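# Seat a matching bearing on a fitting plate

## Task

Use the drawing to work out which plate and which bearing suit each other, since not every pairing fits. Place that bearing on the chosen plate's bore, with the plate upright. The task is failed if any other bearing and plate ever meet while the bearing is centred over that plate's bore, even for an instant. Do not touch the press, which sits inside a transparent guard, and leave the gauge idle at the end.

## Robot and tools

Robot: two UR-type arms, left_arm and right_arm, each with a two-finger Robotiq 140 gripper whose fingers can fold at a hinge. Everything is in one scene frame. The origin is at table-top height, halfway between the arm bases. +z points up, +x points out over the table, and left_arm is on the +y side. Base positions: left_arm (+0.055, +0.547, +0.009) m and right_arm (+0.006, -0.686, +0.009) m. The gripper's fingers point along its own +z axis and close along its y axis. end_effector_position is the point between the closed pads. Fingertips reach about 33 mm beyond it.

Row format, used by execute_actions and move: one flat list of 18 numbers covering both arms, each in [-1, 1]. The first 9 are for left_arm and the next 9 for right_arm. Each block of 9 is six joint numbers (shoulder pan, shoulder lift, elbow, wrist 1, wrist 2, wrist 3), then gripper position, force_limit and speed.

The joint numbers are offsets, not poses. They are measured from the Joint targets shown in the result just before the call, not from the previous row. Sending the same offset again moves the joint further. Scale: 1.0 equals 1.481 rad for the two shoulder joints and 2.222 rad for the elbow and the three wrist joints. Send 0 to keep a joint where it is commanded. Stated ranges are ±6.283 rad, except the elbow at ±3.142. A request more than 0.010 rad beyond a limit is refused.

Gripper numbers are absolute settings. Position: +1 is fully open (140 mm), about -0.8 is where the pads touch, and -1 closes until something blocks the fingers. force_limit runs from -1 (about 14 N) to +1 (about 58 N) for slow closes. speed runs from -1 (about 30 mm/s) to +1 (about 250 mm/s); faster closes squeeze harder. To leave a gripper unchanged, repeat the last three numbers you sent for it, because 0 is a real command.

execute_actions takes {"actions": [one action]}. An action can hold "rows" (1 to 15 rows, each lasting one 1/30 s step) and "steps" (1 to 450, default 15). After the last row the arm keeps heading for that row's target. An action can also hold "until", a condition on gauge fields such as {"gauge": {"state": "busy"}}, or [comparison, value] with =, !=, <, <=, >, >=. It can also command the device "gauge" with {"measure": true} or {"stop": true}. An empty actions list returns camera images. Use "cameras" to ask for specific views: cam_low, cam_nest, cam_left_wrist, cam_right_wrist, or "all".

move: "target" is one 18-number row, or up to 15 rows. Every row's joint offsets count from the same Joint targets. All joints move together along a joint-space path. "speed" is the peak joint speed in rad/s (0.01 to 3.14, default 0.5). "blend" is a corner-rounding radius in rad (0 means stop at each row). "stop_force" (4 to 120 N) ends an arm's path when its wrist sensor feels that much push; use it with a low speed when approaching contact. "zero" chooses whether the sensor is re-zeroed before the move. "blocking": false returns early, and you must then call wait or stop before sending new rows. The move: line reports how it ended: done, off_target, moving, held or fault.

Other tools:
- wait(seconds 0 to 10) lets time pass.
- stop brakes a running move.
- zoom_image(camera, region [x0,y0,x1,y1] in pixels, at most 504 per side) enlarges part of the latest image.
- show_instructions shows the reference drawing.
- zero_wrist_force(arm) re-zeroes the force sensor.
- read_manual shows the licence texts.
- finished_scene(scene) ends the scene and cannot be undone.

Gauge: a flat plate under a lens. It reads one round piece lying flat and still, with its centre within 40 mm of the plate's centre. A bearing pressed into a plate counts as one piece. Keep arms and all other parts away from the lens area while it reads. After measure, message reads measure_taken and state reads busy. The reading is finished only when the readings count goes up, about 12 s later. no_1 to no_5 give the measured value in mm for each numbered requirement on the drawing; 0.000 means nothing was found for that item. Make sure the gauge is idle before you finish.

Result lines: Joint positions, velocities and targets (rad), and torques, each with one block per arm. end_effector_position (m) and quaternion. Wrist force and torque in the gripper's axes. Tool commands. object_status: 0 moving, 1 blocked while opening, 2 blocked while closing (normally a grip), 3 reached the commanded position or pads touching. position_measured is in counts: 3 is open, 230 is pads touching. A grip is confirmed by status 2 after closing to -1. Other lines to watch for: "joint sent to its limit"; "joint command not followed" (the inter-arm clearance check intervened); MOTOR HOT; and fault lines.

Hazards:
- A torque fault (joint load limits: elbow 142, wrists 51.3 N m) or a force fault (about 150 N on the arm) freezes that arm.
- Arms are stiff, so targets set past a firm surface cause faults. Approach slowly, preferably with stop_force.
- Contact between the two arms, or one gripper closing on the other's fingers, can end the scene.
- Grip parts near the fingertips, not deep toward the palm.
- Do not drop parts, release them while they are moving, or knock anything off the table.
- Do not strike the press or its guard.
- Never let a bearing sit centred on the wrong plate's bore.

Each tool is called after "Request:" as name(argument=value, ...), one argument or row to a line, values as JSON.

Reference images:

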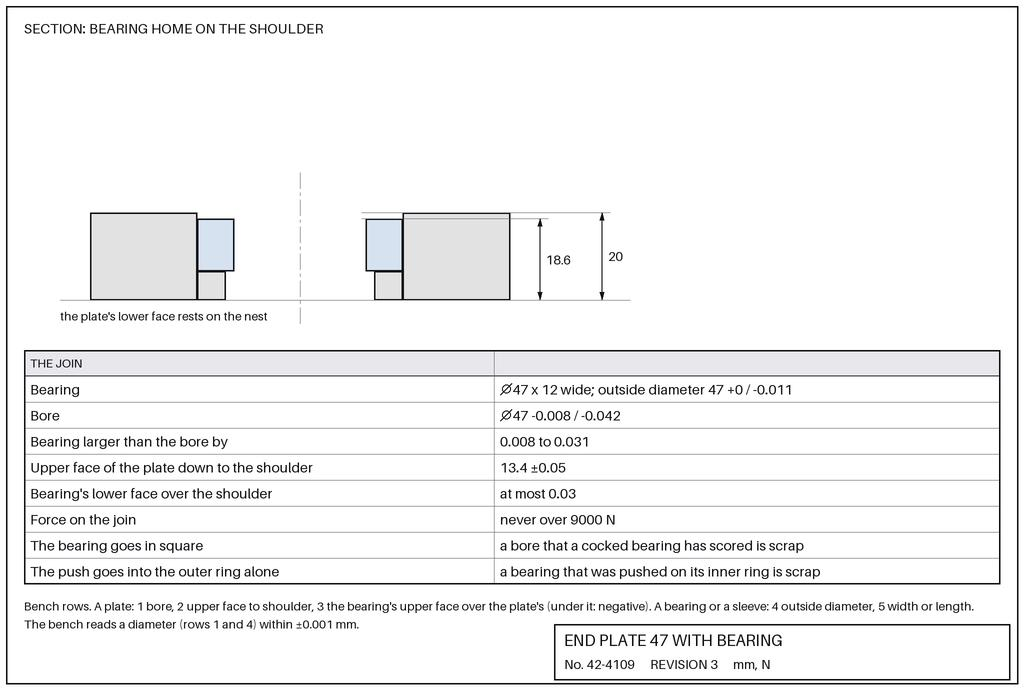

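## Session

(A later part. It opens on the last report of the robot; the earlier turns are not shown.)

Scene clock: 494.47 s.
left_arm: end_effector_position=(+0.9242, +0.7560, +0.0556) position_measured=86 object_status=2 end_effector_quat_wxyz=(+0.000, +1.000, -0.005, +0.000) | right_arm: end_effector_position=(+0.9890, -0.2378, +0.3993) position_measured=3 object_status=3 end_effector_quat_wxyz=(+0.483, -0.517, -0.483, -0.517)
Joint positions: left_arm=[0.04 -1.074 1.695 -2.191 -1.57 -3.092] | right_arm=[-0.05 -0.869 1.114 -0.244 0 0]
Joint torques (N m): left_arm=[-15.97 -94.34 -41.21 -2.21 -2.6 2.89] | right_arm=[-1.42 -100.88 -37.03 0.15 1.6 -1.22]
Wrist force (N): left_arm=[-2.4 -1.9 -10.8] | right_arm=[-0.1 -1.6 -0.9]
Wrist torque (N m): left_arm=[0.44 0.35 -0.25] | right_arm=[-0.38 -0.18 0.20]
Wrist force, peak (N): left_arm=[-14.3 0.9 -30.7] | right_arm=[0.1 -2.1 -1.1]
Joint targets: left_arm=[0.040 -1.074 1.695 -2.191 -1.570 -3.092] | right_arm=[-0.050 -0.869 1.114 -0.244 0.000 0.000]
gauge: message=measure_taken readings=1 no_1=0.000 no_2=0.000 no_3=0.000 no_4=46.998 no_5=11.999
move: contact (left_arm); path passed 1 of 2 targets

Request:
move(
  target=[
    [0,0,0,0,0,0,0.47,-0.5,-0.5,0,0,0,0,0,0,1,1,1],
    [0,-0.039,-0.0198,0.0454,0,0,0.47,-0.5,-0.5,0,0,0,0,0,0,1,1,1],
    [-0.4551,-0.3151,0.1806,0.029,0,-0.306,0.47,-0.5,-0.5,0,0,0,0,0,0,1,1,1],
  ],
  speed=[0.3,0.2,0.8],
  blend=[0,0.04,0],
  cameras=["cam_left_wrist","cam_right_wrist"],
)

Request:
execute_actions(
  actions=[
    {"gauge":{"measure":true},"steps":400,"until":{"gauge":{"readings":[">=",2]}}},
  ],
)

Scene clock: 511.40 s.
left_arm: end_effector_position=(+0.6612, +0.3175, +0.1606) position_measured=70 object_status=3 end_effector_quat_wxyz=(+0.000, +1.000, -0.002, +0.001) | right_arm: end_effector_position=(+0.9890, -0.2378, +0.3993) position_measured=3 object_status=3 end_effector_quat_wxyz=(+0.483, -0.517, -0.483, -0.517)
Joint positions: left_arm=[-0.634 -1.541 2.096 -2.127 -1.57 -3.772] | right_arm=[-0.05 -0.869 1.114 -0.244 0 0]
Joint torques (N m): left_arm=[-18.14 -64.36 -35.76 -8.2 -1.98 -4.12] | right_arm=[0.64 -98.9 -36.46 0.28 1.69 -0.96]
Wrist force (N): left_arm=[0.2 -0.2 0.4] | right_arm=[0.0 -1.8 -0.9]
Wrist torque (N m): left_arm=[0.07 0.19 -0.04] | right_arm=[-0.42 -0.21 0.20]
Wrist force, peak (N): left_arm=[-2.3 -1.8 -10.7] | right_arm=[-0.2 -2.1 -1.0]
Joint targets: left_arm=[-0.634 -1.541 2.096 -2.127 -1.570 -3.772] | right_arm=[-0.050 -0.869 1.114 -0.244 0.000 0.000]
gauge: message=measure_taken readings=1 no_1=0.000 no_2=0.000 no_3=0.000 no_4=46.998 no_5=11.999
move: done
camera_calibration:
cam_left_wrist: T_world_to_cam=[[-0.00389594, -0.99988, -0.0150025, 0.334789], [-0.934791, -0.00168713, 0.355195, 0.557917], [-0.355178, 0.015408, -0.934672, 0.5592], [0, 0, 0, 1]] pos_world=[0.721456, 0.327074, 0.329522]
cam_right_wrist: T_world_to_cam=[[0.997683, -0.0679754, -0.00295381, -0.993169], [-0.0239125, -0.309661, -0.950546, 0.336887], [0.0636991, 0.948414, -0.310569, 0.470693], [0, 0, 0, 1]] pos_world=[0.96894, -0.409602, 0.463475]
Images, in order (width x height): cam_left_wrist 672x504, cam_right_wrist 672x504.

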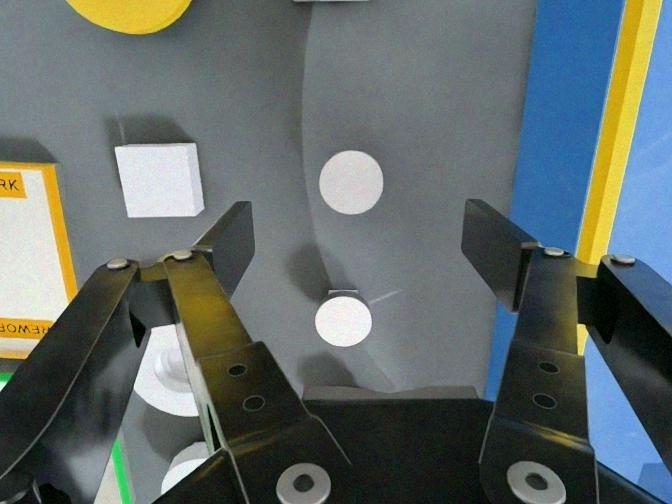

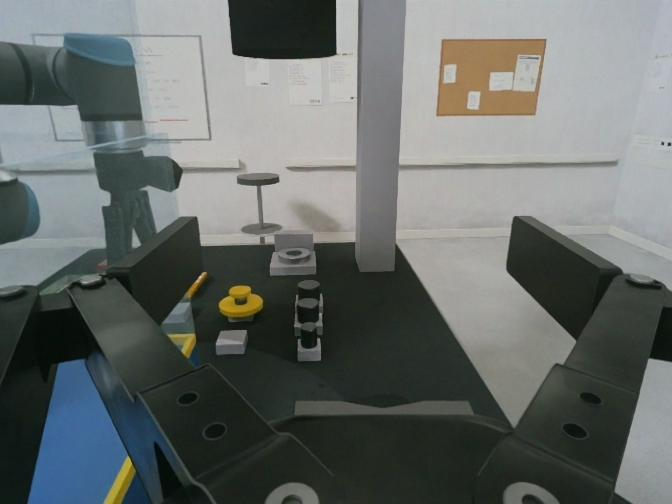

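Scene clock: 523.60 s.
left_arm: end_effector_position=(+0.6611, +0.3174, +0.1606) position_measured=70 object_status=3 end_effector_quat_wxyz=(+0.000, +1.000, -0.002, +0.001) | right_arm: end_effector_position=(+0.9890, -0.2378, +0.3993) position_measured=3 object_status=3 end_effector_quat_wxyz=(+0.483, -0.517, -0.483, -0.517)
Joint positions: left_arm=[-0.634 -1.541 2.096 -2.127 -1.57 -3.772] | right_arm=[-0.05 -0.869 1.114 -0.244 0 0]
Joint torques (N m): left_arm=[-18.13 -64.02 -35.81 -8.02 3.74 -4.11] | right_arm=[-0.63 -101.3 -35.82 0.13 1.57 -1.06]
Wrist force (N): left_arm=[0.0 -0.4 0.3] | right_arm=[-0.1 -2.0 -0.9]
Wrist torque (N m): left_arm=[0.02 0.23 -0.05] | right_arm=[-0.46 -0.18 0.20]
Wrist force, peak (N): left_arm=[0.5 -0.6 0.8] | right_arm=[-0.1 -2.2 -0.8]
Joint targets: left_arm=[-0.634 -1.541 2.096 -2.127 -1.570 -3.772] | right_arm=[-0.050 -0.869 1.114 -0.244 0.000 0.000]
Tool commands: left_gripper/position=+0.47 left_gripper/force_limit=-0.5 left_gripper/speed=-0.5 right_gripper/position=+1.0 right_gripper/force_limit=+1.0 right_gripper/speed=+1.0
gauge: message=measure_taken readings=2 no_1=46.986 no_2=13.400 no_3=0.000 no_4=0.000 no_5=0.000

Request:
move(
  target=[
    [0.0014,0.0822,0.0404,-0.0948,0,0,0.47,-0.5,-0.5,0,0,0,0,0,0,1,1,1],
    [0.0014,0.0822,0.0404,-0.0948,0,0,-1,-0.5,-1,0,0,0,0,0,0,1,1,1],
    [0.0014,0,0,0,0,0,-1,-0.5,-1,0,0,0,0,0,0,1,1,1],
    [0.4551,0.2851,-0.1955,0.0059,0,0.306,-1,-0.5,-1,0,0,0,0,0,0,1,1,1],
  ],
  speed=[0.3,0.3,0.3,0.8],
  blend=[0,0,0.04,0],
  cameras=["cam_left_wrist"],
)

Scene clock: 578.90 s.
left_arm: end_effector_position=(+0.9243, +0.7558, +0.1051) position_measured=160 object_status=2 end_effector_quat_wxyz=(+0.000, +1.000, -0.005, +0.000) | right_arm: end_effector_position=(+0.9890, -0.2378, +0.3993) position_measured=3 object_status=3 end_effector_quat_wxyz=(+0.483, -0.517, -0.483, -0.517)
Joint positions: left_arm=[0.04 -1.119 1.662 -2.114 -1.57 -3.093] | right_arm=[-0.05 -0.869 1.114 -0.244 0 0]
Joint torques (N m): left_arm=[17.73 -77.3 -49.08 -3.14 0.3 3.51] | right_arm=[1.87 -101.96 -35.78 -0.56 1.44 -0.24]
Wrist force (N): left_arm=[-0.2 0.2 2.0] | right_arm=[-0.1 -1.6 -0.9]
Wrist torque (N m): left_arm=[0.13 0.37 -0.21] | right_arm=[-0.38 -0.19 0.20]
Wrist force, peak (N): left_arm=[-2.8 -2.5 -12.0] | right_arm=[0.0 -2.1 -1.2]
Joint targets: left_arm=[0.040 -1.119 1.662 -2.114 -1.570 -3.092] | right_arm=[-0.050 -0.869 1.114 -0.244 0.000 0.000]
gauge: message=measure_taken readings=2 no_1=46.986 no_2=13.400 no_3=0.000 no_4=0.000 no_5=0.000
move: done
camera_calibration:
cam_left_wrist: T_world_to_cam=[[-0.00976636, -0.999828, -0.0157776, 0.778683], [-0.934408, 0.00350659, 0.356186, 0.81994], [-0.35607, 0.0182214, -0.934282, 0.592849], [0, 0, 0, 1]] pos_world=[0.98486, 0.764872, 0.274122]
Images, in order (width x height): cam_left_wrist 672x504.

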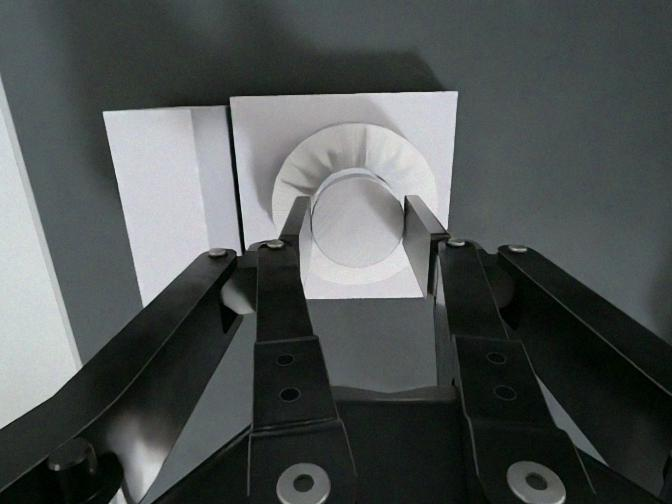

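Request:
zoom_image(
  camera="cam_left_wrist",
  region=[260, 110, 450, 300],
)

Scaled by 2.653 from the camera's 672x504 image, which has a finer 960x720 frame.

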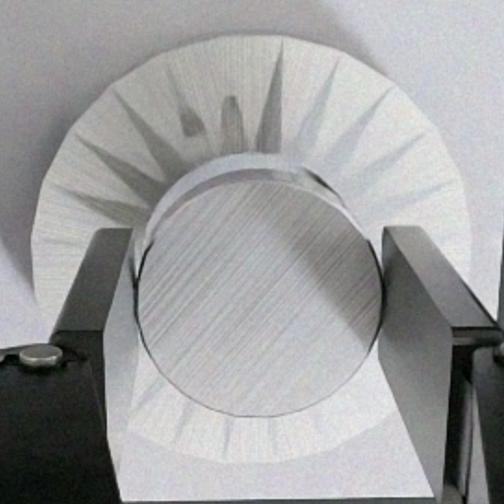

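Request:
move(
  target=[0.0007,0.0085,0.0069,-0.0125,0,0,-1,-0.5,-1,0,0,0,0,0,0,1,1,1],
  speed=0.05,
  cameras=["cam_left_wrist"],
)

Request:
zoom_image(
  camera="cam_left_wrist",
  region=[260, 110, 450, 300],
)

Scene clock: 614.67 s.
left_arm: end_effector_position=(+0.9225, +0.7568, +0.0882) position_measured=160 object_status=2 end_effector_quat_wxyz=(+0.000, +1.000, -0.004, +0.000) | right_arm: end_effector_position=(+0.9890, -0.2378, +0.3993) position_measured=3 object_status=3 end_effector_quat_wxyz=(+0.483, -0.517, -0.483, -0.517)
Joint positions: left_arm=[0.041 -1.106 1.677 -2.141 -1.57 -3.092] | right_arm=[-0.05 -0.869 1.114 -0.244 0 0]
Joint torques (N m): left_arm=[19.19 -78.86 -34.55 -8.63 -3.5 3.1] | right_arm=[0.63 -103.68 -36.97 -0.5 1.55 -0.16]
Wrist force (N): left_arm=[-0.4 0.2 2.2] | right_arm=[-0.2 -1.9 -0.8]
Wrist torque (N m): left_arm=[0.15 0.43 -0.19] | right_arm=[-0.44 -0.17 0.20]
Wrist force, peak (N): left_arm=[-0.4 0.1 2.8] | right_arm=[-0.1 -2.2 -1.1]
Joint targets: left_arm=[0.041 -1.106 1.677 -2.141 -1.570 -3.092] | right_arm=[-0.050 -0.869 1.114 -0.244 0.000 0.000]
gauge: message=measure_taken readings=2 no_1=46.986 no_2=13.400 no_3=0.000 no_4=0.000 no_5=0.000
move: done
camera_calibration:
cam_left_wrist: T_world_to_cam=[[-0.0086914, -0.999838, -0.0157559, 0.778344], [-0.934384, 0.00250834, 0.356259, 0.82503], [-0.356162, 0.0178184, -0.934254, 0.576698], [0, 0, 0, 1]] pos_world=[0.983058, 0.765872, 0.257122]
Images, in order (width x height): cam_left_wrist 672x504.

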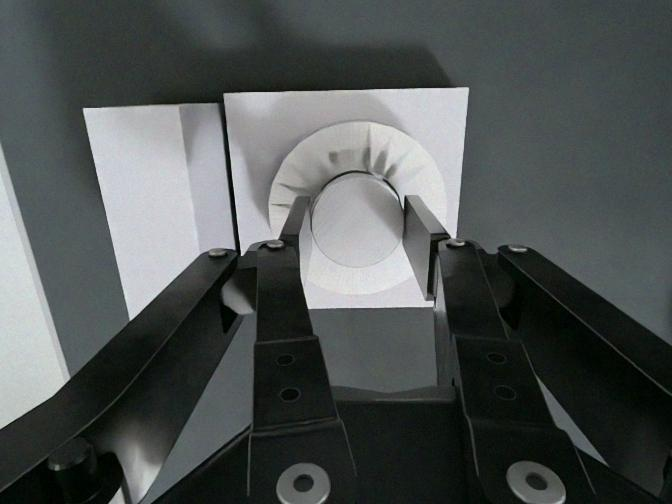

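Scaled by 2.653 from the camera's 672x504 image, which has a finer 960x720 frame.

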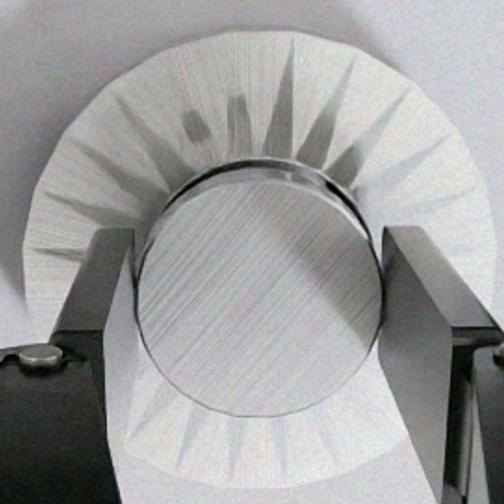

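Request:
move(
  target=[0,0.0065,0.0033,-0.0078,0,0,-1,-0.5,-1,0,0,0,0,0,0,1,1,1],
  speed=0.01,
  stop_force=4,
  cameras=["cam_left_wrist"],
)

Request:
zoom_image(
  camera="cam_left_wrist",
  region=[260, 110, 450, 300],
)

Scene clock: 640.73 s.
left_arm: end_effector_position=(+0.9226, +0.7568, +0.0813) position_measured=160 object_status=2 end_effector_quat_wxyz=(+0.000, +1.000, -0.004, +0.000) | right_arm: end_effector_position=(+0.9890, -0.2378, +0.3993) position_measured=3 object_status=3 end_effector_quat_wxyz=(+0.483, -0.517, -0.483, -0.517)
Joint positions: left_arm=[0.041 -1.1 1.682 -2.152 -1.571 -3.092] | right_arm=[-0.05 -0.869 1.114 -0.244 0 0]
Joint torques (N m): left_arm=[18.61 -103.69 -47.55 -3.03 4.04 2.78] | right_arm=[-3.18 -105.44 -36.52 -0.83 1.18 0.13]
Wrist force (N): left_arm=[0.0 1.7 0.4] | right_arm=[-0.4 -1.7 -1.1]
Wrist torque (N m): left_arm=[0.10 0.39 -0.19] | right_arm=[-0.40 -0.12 0.20]
Wrist force, peak (N): left_arm=[-1.9 4.4 -6.3] | right_arm=[0.0 -2.1 -1.0]
Joint targets: left_arm=[0.041 -1.100 1.682 -2.152 -1.570 -3.092] | right_arm=[-0.050 -0.869 1.114 -0.244 0.000 0.000]
gauge: message=measure_taken readings=2 no_1=46.986 no_2=13.400 no_3=0.000 no_4=0.000 no_5=0.000
move: contact (left_arm)
camera_calibration:
cam_left_wrist: T_world_to_cam=[[-0.00868742, -0.999838, -0.0157576, 0.778232], [-0.934463, 0.00250797, 0.356051, 0.827619], [-0.355954, 0.0178181, -0.934334, 0.570068], [0, 0, 0, 1]] pos_world=[0.983059, 0.765872, 0.250222]
Images, in order (width x height): cam_left_wrist 672x504.

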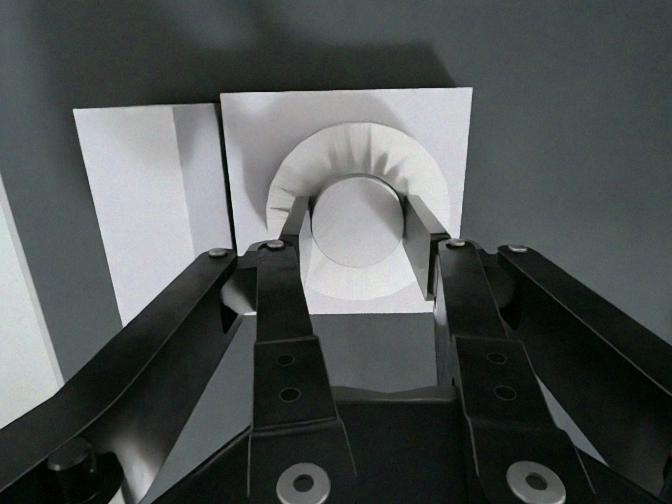

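Scaled by 2.653 from the camera's 672x504 image, which has a finer 960x720 frame.

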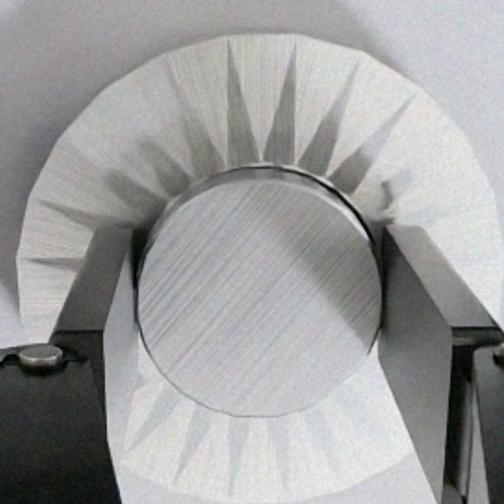

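Request:
move(
  target=[
    [0,0,0,0,0,0,0.3,-0.5,-1,0,0,0,0,0,0,1,1,1],
    [0,-0.0434,-0.0276,0.0562,0,0,0.3,-0.5,-1,0,0,0,0,0,0,1,1,1],
  ],
  speed=0.15,
  cameras=["cam_left_wrist"],
)

Request:
zoom_image(
  camera="cam_left_wrist",
  region=[270, 100, 450, 280],
)

Scene clock: 663.90 s.
left_arm: end_effector_position=(+0.9227, +0.7568, +0.1603) position_measured=91 object_status=3 end_effector_quat_wxyz=(+0.000, +1.000, -0.004, +0.000) | right_arm: end_effector_position=(+0.9890, -0.2378, +0.3993) position_measured=3 object_status=3 end_effector_quat_wxyz=(+0.483, -0.517, -0.483, -0.517)
Joint positions: left_arm=[0.041 -1.164 1.62 -2.028 -1.57 -3.092] | right_arm=[-0.05 -0.869 1.114 -0.244 0 0]
Joint torques (N m): left_arm=[17.96 -102.45 -50.52 -3.11 -2.51 2.4] | right_arm=[0.15 -103.76 -36.38 -1.14 1.4 0.48]
Wrist force (N): left_arm=[-0.5 0.5 1.1] | right_arm=[-0.1 -1.7 -1.0]
Wrist torque (N m): left_arm=[0.26 0.43 -0.21] | right_arm=[-0.40 -0.19 0.20]
Wrist force, peak (N): left_arm=[-0.1 0.3 2.6] | right_arm=[-0.2 -2.1 -1.3]
Joint targets: left_arm=[0.041 -1.165 1.620 -2.027 -1.570 -3.092] | right_arm=[-0.050 -0.869 1.114 -0.244 0.000 0.000]
gauge: message=measure_taken readings=2 no_1=46.986 no_2=13.400 no_3=0.000 no_4=0.000 no_5=0.000
move: done
camera_calibration:
cam_left_wrist: T_world_to_cam=[[-0.00867724, -0.999838, -0.0157644, 0.779471], [-0.934721, 0.00250895, 0.355373, 0.800028], [-0.355276, 0.017819, -0.934592, 0.643429], [0, 0, 0, 1]] pos_world=[0.983161, 0.765872, 0.329323]
Images, in order (width x height): cam_left_wrist 672x504.

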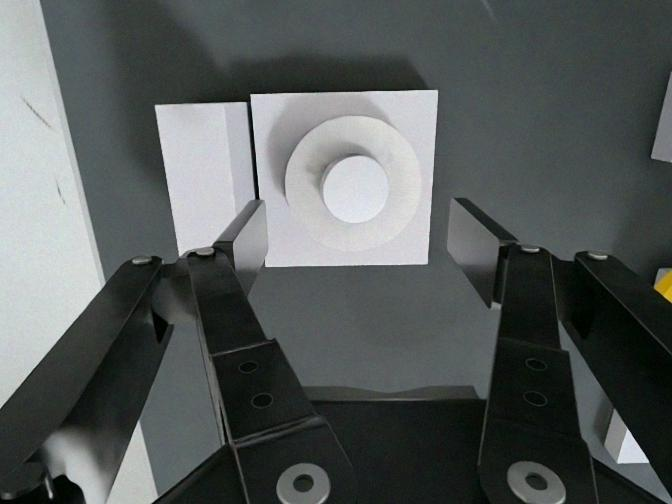

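Scaled by 2.800 from the camera's 672x504 image, which has a finer 960x720 frame.

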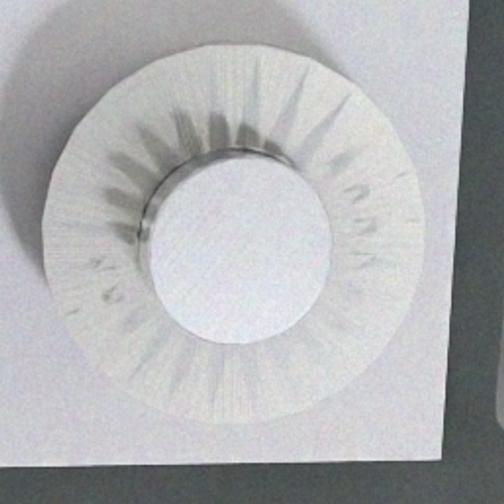

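Request:
zoom_image(
  camera="cam_left_wrist",
  region=[310, 140, 400, 230],
)

Scaled by 5.600 from the camera's 672x504 image, which has a finer 960x720 frame.

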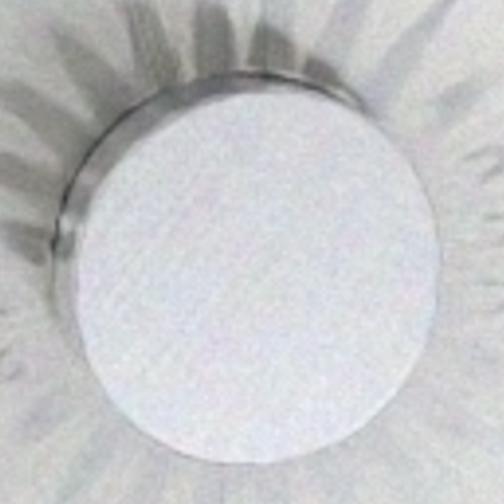

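Request:
move(
  target=[0,0.0295,0.018,-0.0375,0,0,0.3,-0.5,-1,0,0,0,0,0,0,1,1,1],
  speed=0.3,
  cameras=["cam_left_wrist"],
)

Request:
zoom_image(
  camera="cam_left_wrist",
  region=[260, 100, 460, 300],
)

Request:
zoom_image(
  camera="cam_left_wrist",
  region=[300, 150, 410, 260],
)

Scene clock: 693.47 s.
left_arm: end_effector_position=(+0.9242, +0.7569, +0.1074) position_measured=91 object_status=3 end_effector_quat_wxyz=(+0.000, +1.000, -0.004, +0.000) | right_arm: end_effector_position=(+0.9890, -0.2378, +0.3993) position_measured=3 object_status=3 end_effector_quat_wxyz=(+0.483, -0.517, -0.483, -0.517)
Joint positions: left_arm=[0.041 -1.121 1.66 -2.111 -1.57 -3.092] | right_arm=[-0.05 -0.869 1.114 -0.244 0 0]
Joint torques (N m): left_arm=[17.59 -77.48 -35.97 -8.08 -2.68 2.2] | right_arm=[0.33 -103.88 -37 -1.25 0.97 0.55]
Wrist force (N): left_arm=[-0.5 0.2 1.1] | right_arm=[0.0 -1.6 -1.1]
Wrist torque (N m): left_arm=[0.15 0.44 -0.21] | right_arm=[-0.37 -0.21 0.20]
Wrist force, peak (N): left_arm=[-0.7 0.4 2.6] | right_arm=[-0.1 -2.1 -1.3]
Joint targets: left_arm=[0.041 -1.121 1.660 -2.111 -1.570 -3.092] | right_arm=[-0.050 -0.869 1.114 -0.244 0.000 0.000]
gauge: message=measure_taken readings=2 no_1=46.986 no_2=13.400 no_3=0.000 no_4=0.000 no_5=0.000
move: done
camera_calibration:
cam_left_wrist: T_world_to_cam=[[-0.00868196, -0.999838, -0.0157616, 0.778752], [-0.934609, 0.00250875, 0.355668, 0.819978], [-0.355571, 0.0178188, -0.934479, 0.59465], [0, 0, 0, 1]] pos_world=[0.98456, 0.765972, 0.276322]
Images, in order (width x height): cam_left_wrist 672x504.

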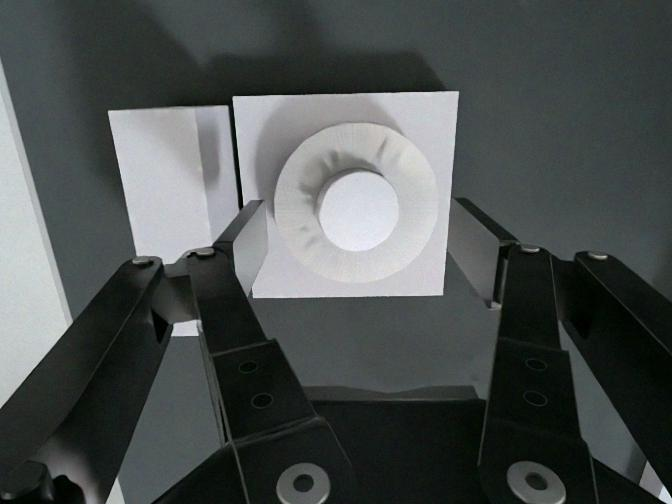

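Scaled by 2.520 from the camera's 672x504 image, which has a finer 960x720 frame.

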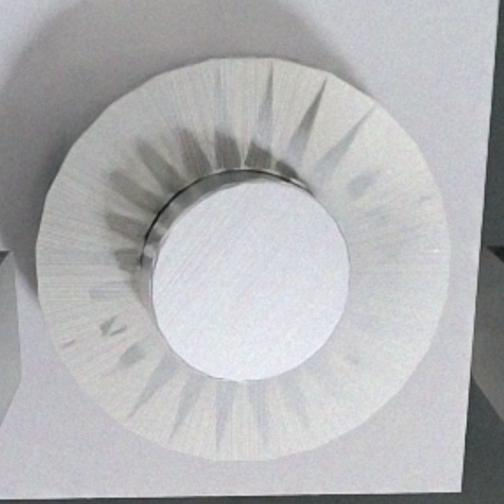

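Scaled by 4.582 from the camera's 672x504 image, which has a finer 960x720 frame.

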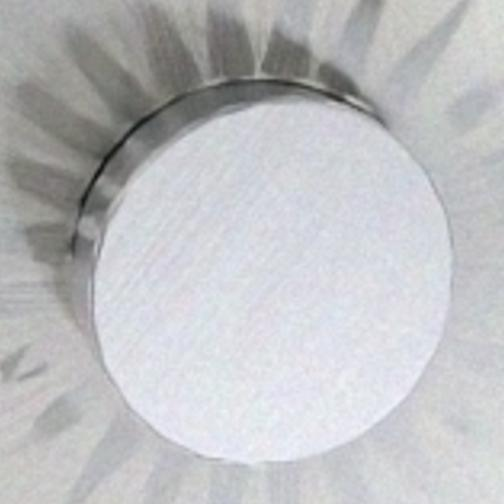

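Request:
execute_actions(
  actions=[],
  cameras=["cam_right_wrist","cam_low"],
)

Request:
zoom_image(
  camera="cam_right_wrist",
  region=[255, 215, 335, 285],
)

Request:
zoom_image(
  camera="cam_low",
  region=[592, 270, 672, 350],
)

Scene clock: 749.50 s.
left_arm: end_effector_position=(+0.9241, +0.7569, +0.1072) position_measured=91 object_status=3 end_effector_quat_wxyz=(+0.000, +1.000, -0.004, +0.000) | right_arm: end_effector_position=(+0.9890, -0.2378, +0.3993) position_measured=3 object_status=3 end_effector_quat_wxyz=(+0.483, -0.517, -0.483, -0.517)
Joint positions: left_arm=[0.041 -1.121 1.66 -2.111 -1.57 -3.092] | right_arm=[-0.05 -0.869 1.114 -0.244 0 0]
Joint velocities: within noise
Joint torques (N m): left_arm=[-10.74 -77.09 -36.35 -7.64 -2.58 0.93] | right_arm=[0.06 -106.99 -36.1 -1.54 1 0.86]
Wrist force (N): left_arm=[-0.6 0.0 1.0] | right_arm=[-0.2 -2.0 -1.0]
Wrist torque (N m): left_arm=[0.09 0.48 -0.21] | right_arm=[-0.47 -0.17 0.20]
Wrist force, peak (N): left_arm=[-0.7 0.4 1.5] | right_arm=[-0.1 -2.1 -1.3]
Joint targets: left_arm=[0.041 -1.121 1.660 -2.111 -1.570 -3.092] | right_arm=[-0.050 -0.869 1.114 -0.244 0.000 0.000]
Tool commands: left_gripper/position=+0.3 left_gripper/force_limit=-0.5 left_gripper/speed=-1.0 right_gripper/position=+1.0 right_gripper/force_limit=+1.0 right_gripper/speed=+1.0
gauge: message=measure_taken readings=2 no_1=46.986 no_2=13.400 no_3=0.000 no_4=0.000 no_5=0.000
camera_calibration:
cam_right_wrist: T_world_to_cam=[[0.997683, -0.0679754, -0.00295381, -0.993169], [-0.0239125, -0.309661, -0.950546, 0.336887], [0.0636991, 0.948414, -0.310569, 0.470693], [0, 0, 0, 1]] pos_world=[0.96894, -0.409602, 0.463475]
Images, in order (width x height): cam_low 672x504, cam_right_wrist 672x504.

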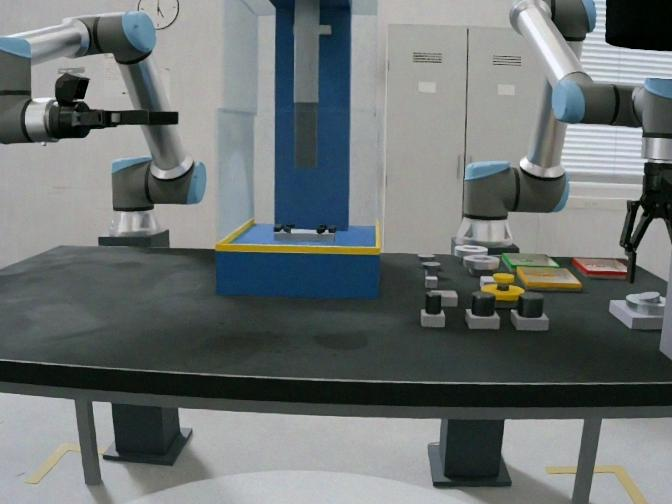

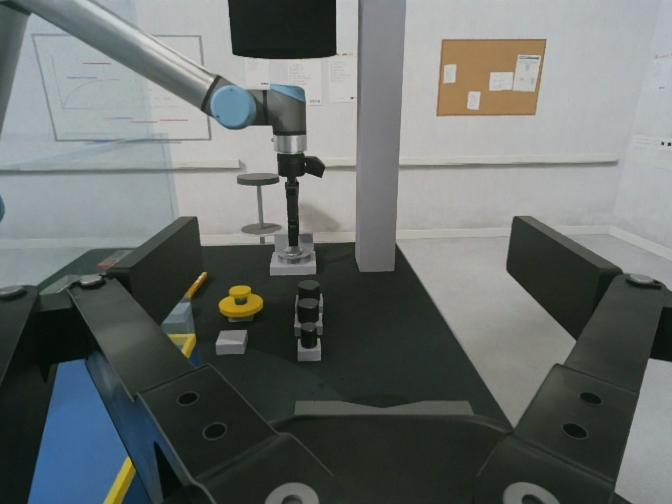

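Scaled by 6.300 from the camera's 672x504 image, which has a finer 960x720 frame.

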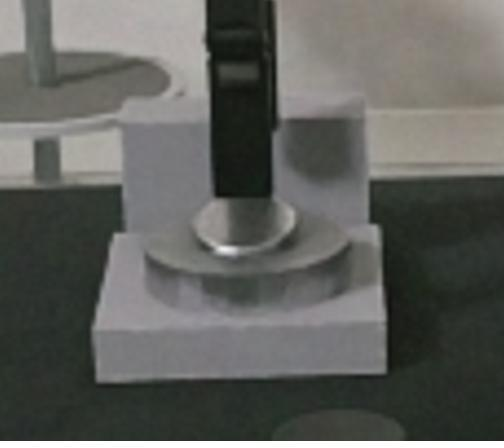

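Scaled by 6.300 from the camera's 672x504 image, which has a finer 960x720 frame.

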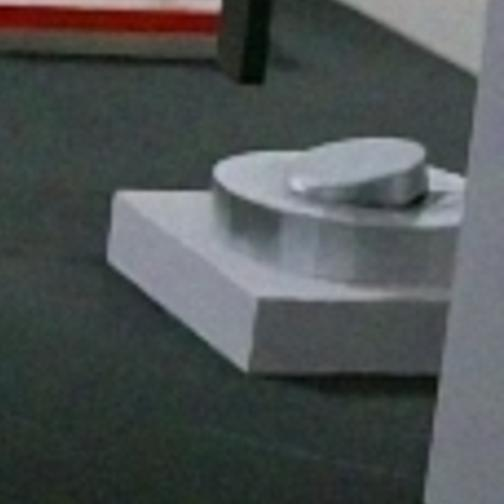

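Request:
move(
  target=[
    [0,0,0,0,0,0.707,0.3,0,-1,0,0,0,0,0,0,1,1,1],
    [0,0.0158,0.0104,-0.0204,0,0.707,0.3,0,-1,0,0,0,0,0,0,1,1,1],
    [0,0.0158,0.0104,-0.0204,0,0.707,-1,0,-1,0,0,0,0,0,0,1,1,1],
  ],
  speed=[1.0,0.05,0.05],
  cameras=["cam_left_wrist","cam_low"],
)

Request:
zoom_image(
  camera="cam_left_wrist",
  region=[260, 130, 450, 320],
)

Request:
zoom_image(
  camera="cam_low",
  region=[592, 260, 672, 340],
)

Scene clock: 800.37 s.
left_arm: end_effector_position=(+0.9224, +0.7568, +0.0782) position_measured=162 object_status=0 end_effector_quat_wxyz=(+0.000, +0.704, -0.710, +0.000) | right_arm: end_effector_position=(+0.9890, -0.2378, +0.3993) position_measured=3 object_status=3 end_effector_quat_wxyz=(+0.483, -0.517, -0.483, -0.517)
Joint positions: left_arm=[0.041 -1.097 1.683 -2.156 -1.57 -1.522] | right_arm=[-0.05 -0.869 1.114 -0.244 0 0]
Joint torques (N m): left_arm=[-9.95 -79.01 -36.97 -6.72 -2.36 3.51] | right_arm=[-0.68 -107.16 -36.19 -1.34 0.93 0.97]
Wrist force (N): left_arm=[-1.4 2.2 -7.8] | right_arm=[-0.1 -1.8 -1.0]
Wrist torque (N m): left_arm=[0.16 0.36 -0.18] | right_arm=[-0.43 -0.19 0.19]
Wrist force, peak (N): left_arm=[-1.4 2.2 -7.8] | right_arm=[-0.2 -2.0 -1.5]
Joint targets: left_arm=[0.041 -1.097 1.683 -2.156 -1.570 -1.522] | right_arm=[-0.050 -0.869 1.114 -0.244 0.000 0.000]
gauge: message=measure_taken readings=2 no_1=46.986 no_2=13.400 no_3=0.000 no_4=0.000 no_5=0.000
move: done
camera_calibration:
cam_left_wrist: T_world_to_cam=[[-0.999852, 0.00884349, -0.014736, 0.929016], [0.00300999, 0.934301, 0.356471, -0.741396], [0.0169203, 0.356374, -0.93419, -0.0330295], [0, 0, 0, 1]] pos_world=[0.931669, 0.696243, 0.24712]
Images, in order (width x height): cam_low 672x504, cam_left_wrist 672x504.

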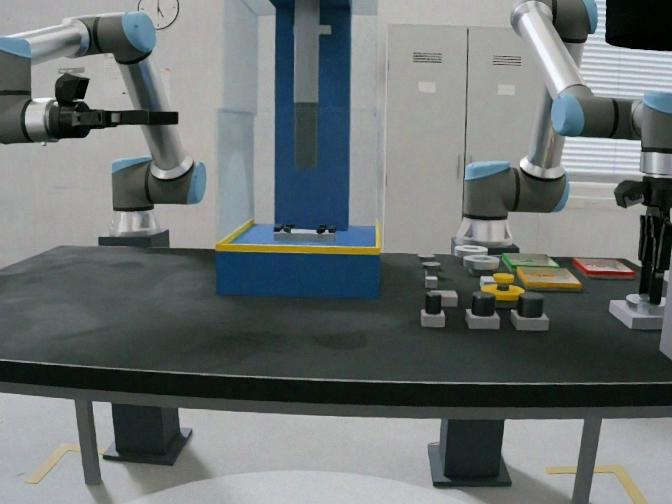

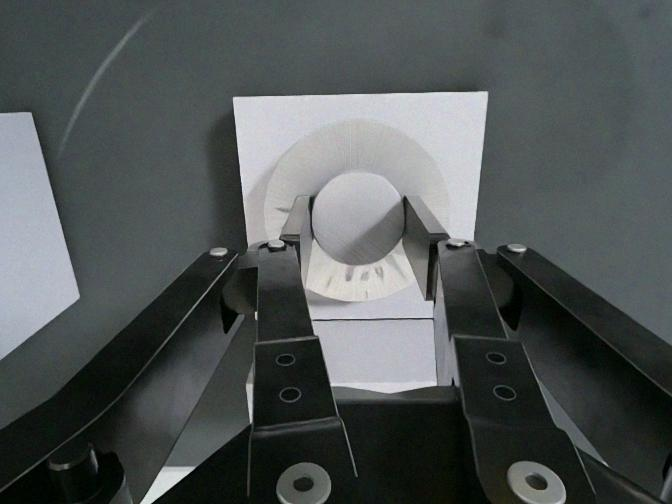

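Scaled by 2.653 from the camera's 672x504 image, which has a finer 960x720 frame.

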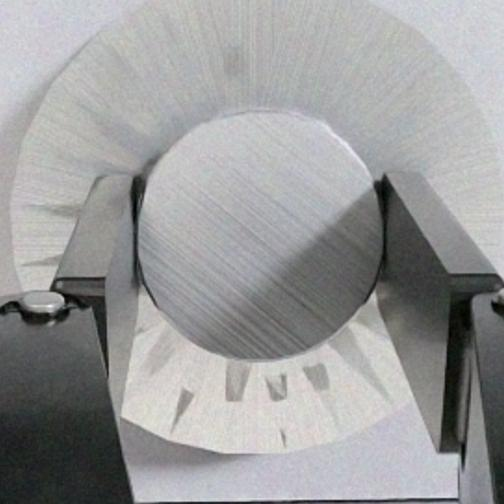

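Scaled by 6.300 from the camera's 672x504 image, which has a finer 960x720 frame.

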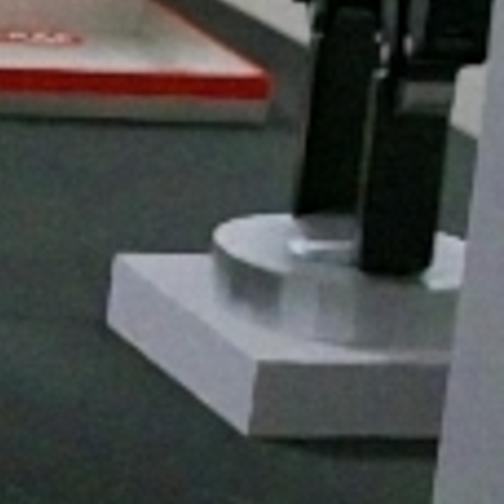

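Request:
move(
  target=[
    [0,-0.0295,-0.0169,0.0366,0,0,-1,0,-1,0,0,0,0,0,0,1,1,1],
    [-0.128,-0.1354,0.1225,-0.0323,0,-0.0849,-1,0,-1,0,0,0,0,0,0,1,1,1],
  ],
  speed=[0.08,0.3],
  cameras=["cam_left_wrist","cam_low"],
)

Request:
zoom_image(
  camera="cam_low",
  region=[540, 230, 640, 330],
)

Scene clock: 821.57 s.
left_arm: end_effector_position=(+0.8100, +0.6101, +0.0897) position_measured=162 object_status=2 end_effector_quat_wxyz=(+0.000, +0.704, -0.710, +0.000) | right_arm: end_effector_position=(+0.9890, -0.2378, +0.3993) position_measured=3 object_status=3 end_effector_quat_wxyz=(+0.483, -0.517, -0.483, -0.517)
Joint positions: left_arm=[-0.149 -1.298 1.955 -2.228 -1.57 -1.71] | right_arm=[-0.05 -0.869 1.114 -0.244 0 0]
Joint torques (N m): left_arm=[-17.14 -83.97 -33.02 -8.29 -1.25 -4.28] | right_arm=[-0.88 -106.53 -35.84 -1.33 1.13 1.07]
Wrist force (N): left_arm=[0.6 -0.3 2.1] | right_arm=[-0.1 -1.6 -1.1]
Wrist torque (N m): left_arm=[0.07 0.14 -0.01] | right_arm=[-0.39 -0.18 0.19]
Wrist force, peak (N): left_arm=[-1.7 2.3 -8.0] | right_arm=[0.3 -2.0 -1.2]
Joint targets: left_arm=[-0.149 -1.298 1.956 -2.228 -1.570 -1.710] | right_arm=[-0.050 -0.869 1.114 -0.244 0.000 0.000]
gauge: message=measure_taken readings=2 no_1=46.986 no_2=13.400 no_3=0.000 no_4=0.000 no_5=0.000
move: done
camera_calibration:
cam_left_wrist: T_world_to_cam=[[-0.999841, 0.00976906, -0.0149191, 0.817528], [0.00380776, 0.934261, 0.35657, -0.608751], [0.0174216, 0.356457, -0.934149, 0.031431], [0, 0, 0, 1]] pos_world=[0.819169, 0.549542, 0.258621]
Images, in order (width x height): cam_low 672x504, cam_left_wrist 672x504.

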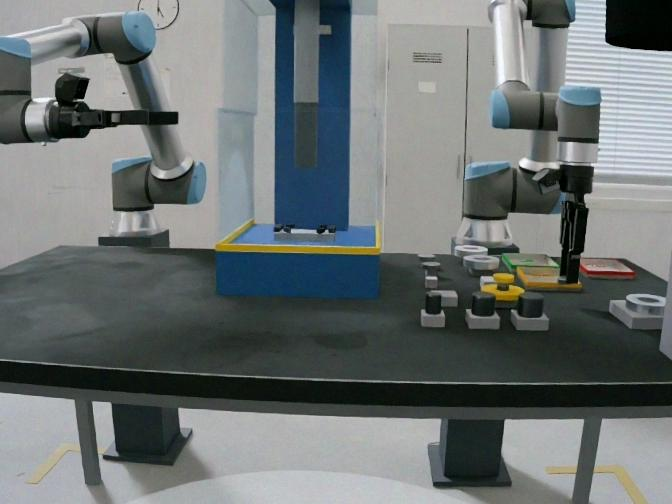

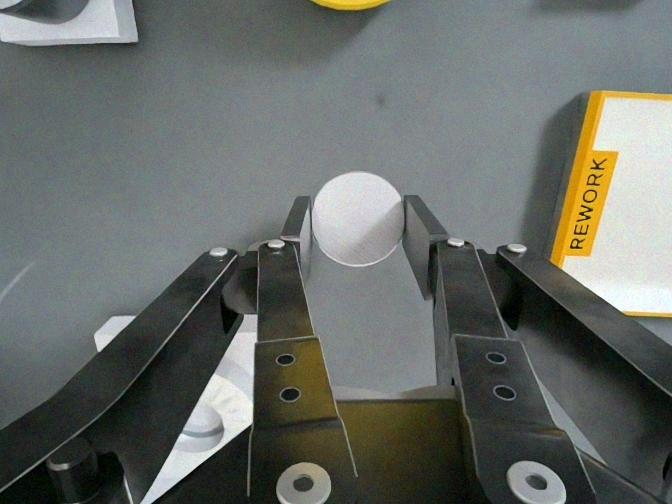

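Scaled by 5.040 from the camera's 672x504 image, which has a finer 960x720 frame.

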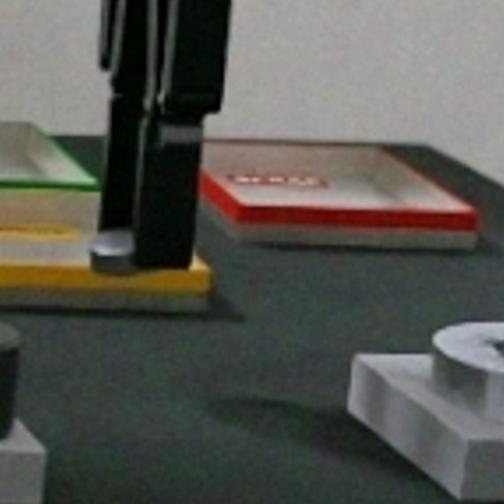

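Request:
move(
  target=[0,0.0435,0.0166,-0.0457,0,0,-1,0,-1,0,0,0,0,0,0,1,1,1],
  speed=0.03,
  stop_force=12,
  cameras=["cam_left_wrist"],
)

Scene clock: 844.40 s.
left_arm: end_effector_position=(+0.8101, +0.6100, +0.0360) position_measured=162 object_status=2 end_effector_quat_wxyz=(+0.000, +0.704, -0.710, +0.000) | right_arm: end_effector_position=(+0.9890, -0.2378, +0.3993) position_measured=3 object_status=3 end_effector_quat_wxyz=(+0.483, -0.517, -0.483, -0.517)
Joint positions: left_arm=[-0.149 -1.236 1.991 -2.326 -1.57 -1.71] | right_arm=[-0.05 -0.869 1.114 -0.244 0 0]
Joint torques (N m): left_arm=[-17.14 -88.25 -43.74 -3.07 0.06 -3.93] | right_arm=[-1.75 -109.3 -36.78 -1.39 0.97 1.57]
Wrist force (N): left_arm=[0.1 0.0 2.2] | right_arm=[0.1 -1.8 -1.0]
Wrist torque (N m): left_arm=[0.16 0.26 0.00] | right_arm=[-0.43 -0.22 0.19]
Wrist force, peak (N): left_arm=[-2.0 3.0 -17.1] | right_arm=[-0.1 -1.9 -1.4]
Joint targets: left_arm=[-0.149 -1.236 1.991 -2.326 -1.570 -1.710] | right_arm=[-0.050 -0.869 1.114 -0.244 0.000 0.000]
gauge: message=measure_taken readings=2 no_1=46.986 no_2=13.400 no_3=0.000 no_4=0.000 no_5=0.000
move: contact (left_arm)
camera_calibration:
cam_left_wrist: T_world_to_cam=[[-0.999836, 0.00978177, -0.0152349, 0.816783], [0.00370701, 0.934261, 0.35657, -0.589427], [0.0177213, 0.356455, -0.934144, -0.0189424], [0, 0, 0, 1]] pos_world=[0.81917, 0.549442, 0.204921]
Images, in order (width x height): cam_left_wrist 672x504.

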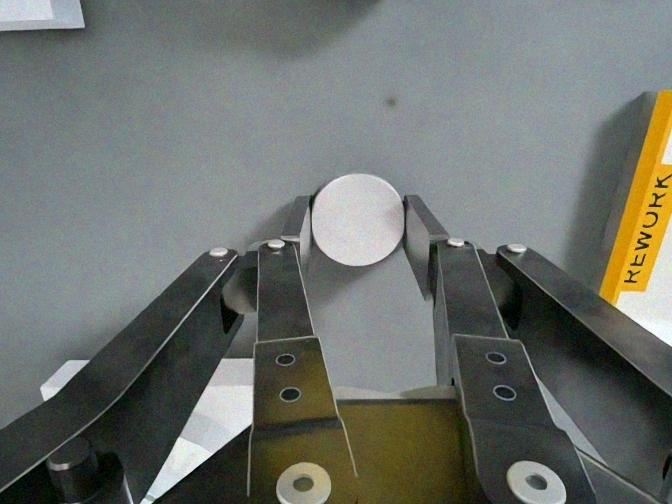

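Request:
move(
  target=[
    [0,0,0,0,0,0,0.3,-1,-1,0,0,0,0,0,0,1,1,1],
    [0,0,0,0,0,0,-1,-1,-1,0,0,0,0,0,0,1,1,1],
    [0,-0.0419,-0.016,0.0441,0,0,-1,-1,-1,0,0,0,0,0,0,1,1,1],
    [0.1279,0.0639,-0.1555,0.113,0,0.0846,-1,-1,-1,0,0,0,0,0,0,1,1,1],
    [0.1279,0.0836,-0.1436,0.088,0,0.0846,-1,-1,-1,0,0,0,0,0,0,1,1,1],
  ],
  speed=[0.1,0.1,0.1,0.3,0.1],
  blend=[0,0,0.03,0,0],
  cameras=["cam_left_wrist","cam_low"],
)

Request:
zoom_image(
  camera="cam_left_wrist",
  region=[260, 110, 450, 300],
)

Request:
zoom_image(
  camera="cam_low",
  region=[592, 260, 672, 340],
)

Scene clock: 897.97 s.
left_arm: end_effector_position=(+0.9225, +0.7567, +0.0949) position_measured=160 object_status=2 end_effector_quat_wxyz=(+0.000, +0.704, -0.710, +0.000) | right_arm: end_effector_position=(+0.9890, -0.2378, +0.3993) position_measured=3 object_status=3 end_effector_quat_wxyz=(+0.483, -0.517, -0.483, -0.517)
Joint positions: left_arm=[0.041 -1.112 1.672 -2.13 -1.57 -1.522] | right_arm=[-0.05 -0.869 1.114 -0.244 0 0]
Joint torques (N m): left_arm=[19.86 -79.03 -35.87 -8.28 0.44 3.69] | right_arm=[2 -109.24 -36.13 -1.18 0.52 1.52]
Wrist force (N): left_arm=[-0.3 0.1 2.3] | right_arm=[-0.3 -1.7 -1.1]
Wrist torque (N m): left_arm=[0.13 0.40 -0.20] | right_arm=[-0.41 -0.13 0.20]
Wrist force, peak (N): left_arm=[-0.3 0.4 3.3] | right_arm=[-0.1 -2.1 -1.5]
Joint targets: left_arm=[0.041 -1.112 1.672 -2.130 -1.570 -1.522] | right_arm=[-0.050 -0.869 1.114 -0.244 0.000 0.000]
gauge: message=measure_taken readings=2 no_1=46.986 no_2=13.400 no_3=0.000 no_4=0.000 no_5=0.000
move: done
camera_calibration:
cam_left_wrist: T_world_to_cam=[[-0.999856, 0.0082471, -0.0148549, 0.929814], [0.00241046, 0.934306, 0.356463, -0.746606], [0.0168188, 0.356376, -0.934191, -0.0172654], [0, 0, 0, 1]] pos_world=[0.93177, 0.696043, 0.263821]
Images, in order (width x height): cam_low 672x504, cam_left_wrist 672x504.

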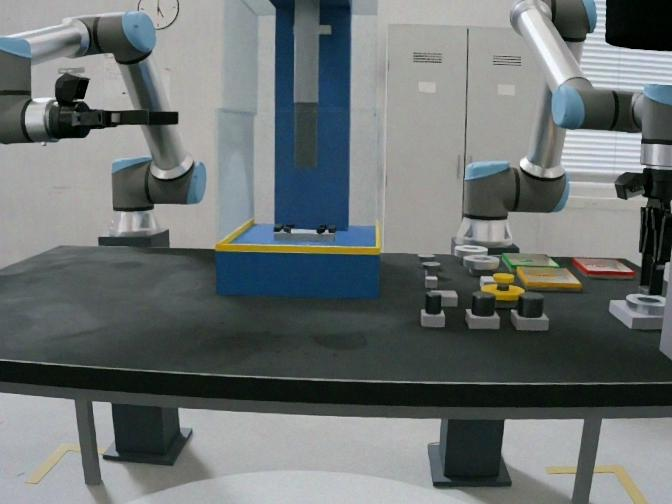

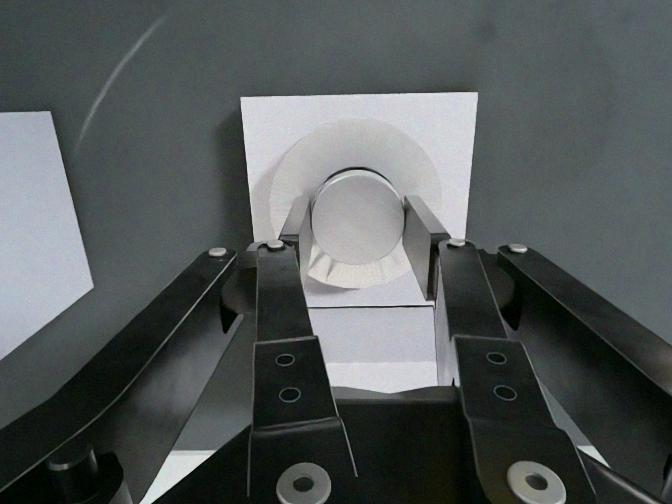

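Scaled by 2.653 from the camera's 672x504 image, which has a finer 960x720 frame.

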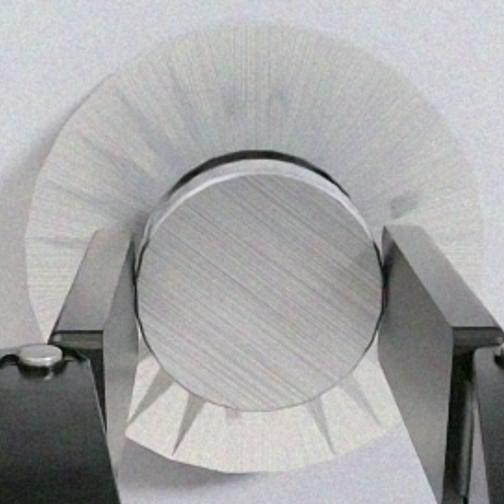

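Scaled by 6.300 from the camera's 672x504 image, which has a finer 960x720 frame.

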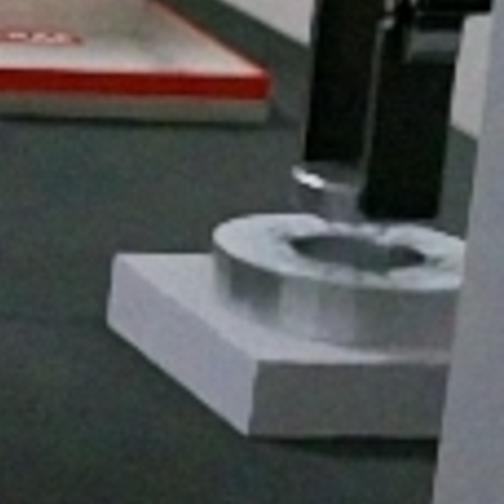

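Request:
move(
  target=[
    [0.0006,0.0046,0.0018,-0.0049,0,0,-1,-1,-1,0,0,0,0,0,0,1,1,1],
    [0.0006,0.0119,0.0054,-0.0133,0,0,-1,-1,-1,0,0,0,0,0,0,1,1,1],
  ],
  speed=[0.02,0.01],
  stop_force=4,
  cameras=["cam_left_wrist"],
)

Request:
zoom_image(
  camera="cam_left_wrist",
  region=[260, 110, 450, 300],
)

Scene clock: 940.83 s.
left_arm: end_effector_position=(+0.9228, +0.7575, +0.0806) position_measured=160 object_status=2 end_effector_quat_wxyz=(+0.000, +0.705, -0.710, +0.000) | right_arm: end_effector_position=(+0.9890, -0.2378, +0.3993) position_measured=3 object_status=3 end_effector_quat_wxyz=(+0.483, -0.517, -0.483, -0.517)
Joint positions: left_arm=[0.042 -1.099 1.681 -2.152 -1.57 -1.522] | right_arm=[-0.05 -0.869 1.114 -0.244 0 0]
Joint torques (N m): left_arm=[14.53 -103.12 -48.54 -3.6 0.45 3.36] | right_arm=[-1.41 -105.76 -36.68 -1.57 0.82 1.47]
Wrist force (N): left_arm=[-0.3 0.4 2.4] | right_arm=[-0.2 -1.5 -1.1]
Wrist torque (N m): left_arm=[0.20 0.40 -0.20] | right_arm=[-0.37 -0.16 0.19]
Wrist force, peak (N): left_arm=[-0.4 2.9 -4.3] | right_arm=[-0.2 -2.0 -1.5]
Joint targets: left_arm=[0.042 -1.099 1.681 -2.152 -1.570 -1.522] | right_arm=[-0.050 -0.869 1.114 -0.244 0.000 0.000]
gauge: message=measure_taken readings=2 no_1=46.986 no_2=13.400 no_3=0.000 no_4=0.000 no_5=0.000
move: contact (left_arm); path passed 1 of 2 targets
camera_calibration:
cam_left_wrist: T_world_to_cam=[[-0.999862, 0.00739288, -0.0148576, 0.930497], [0.00161147, 0.934312, 0.356452, -0.741608], [0.0165168, 0.356379, -0.934195, -0.0306704], [0, 0, 0, 1]] pos_world=[0.932071, 0.696944, 0.249521]
Images, in order (width x height): cam_left_wrist 672x504.

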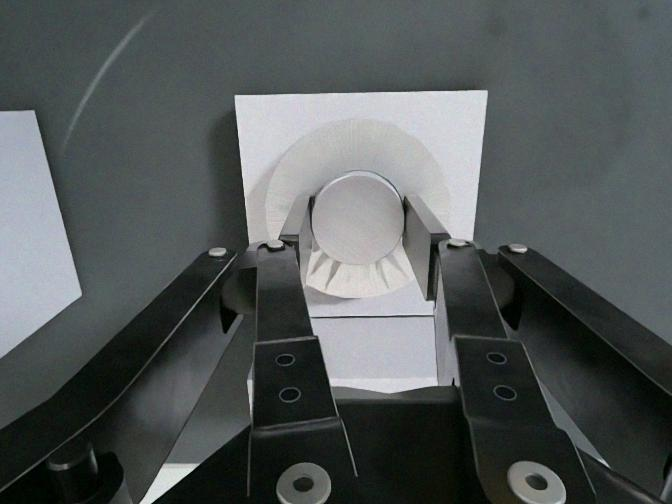

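Scaled by 2.653 from the camera's 672x504 image, which has a finer 960x720 frame.

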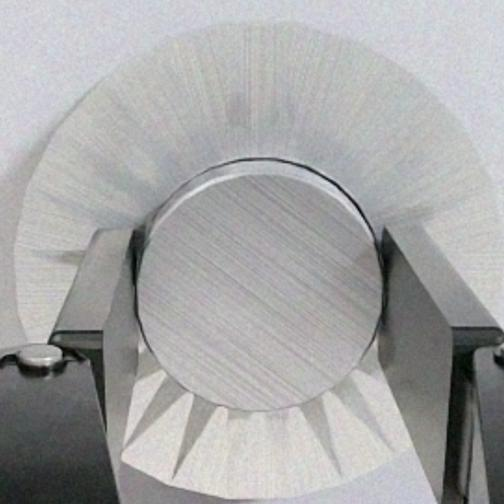

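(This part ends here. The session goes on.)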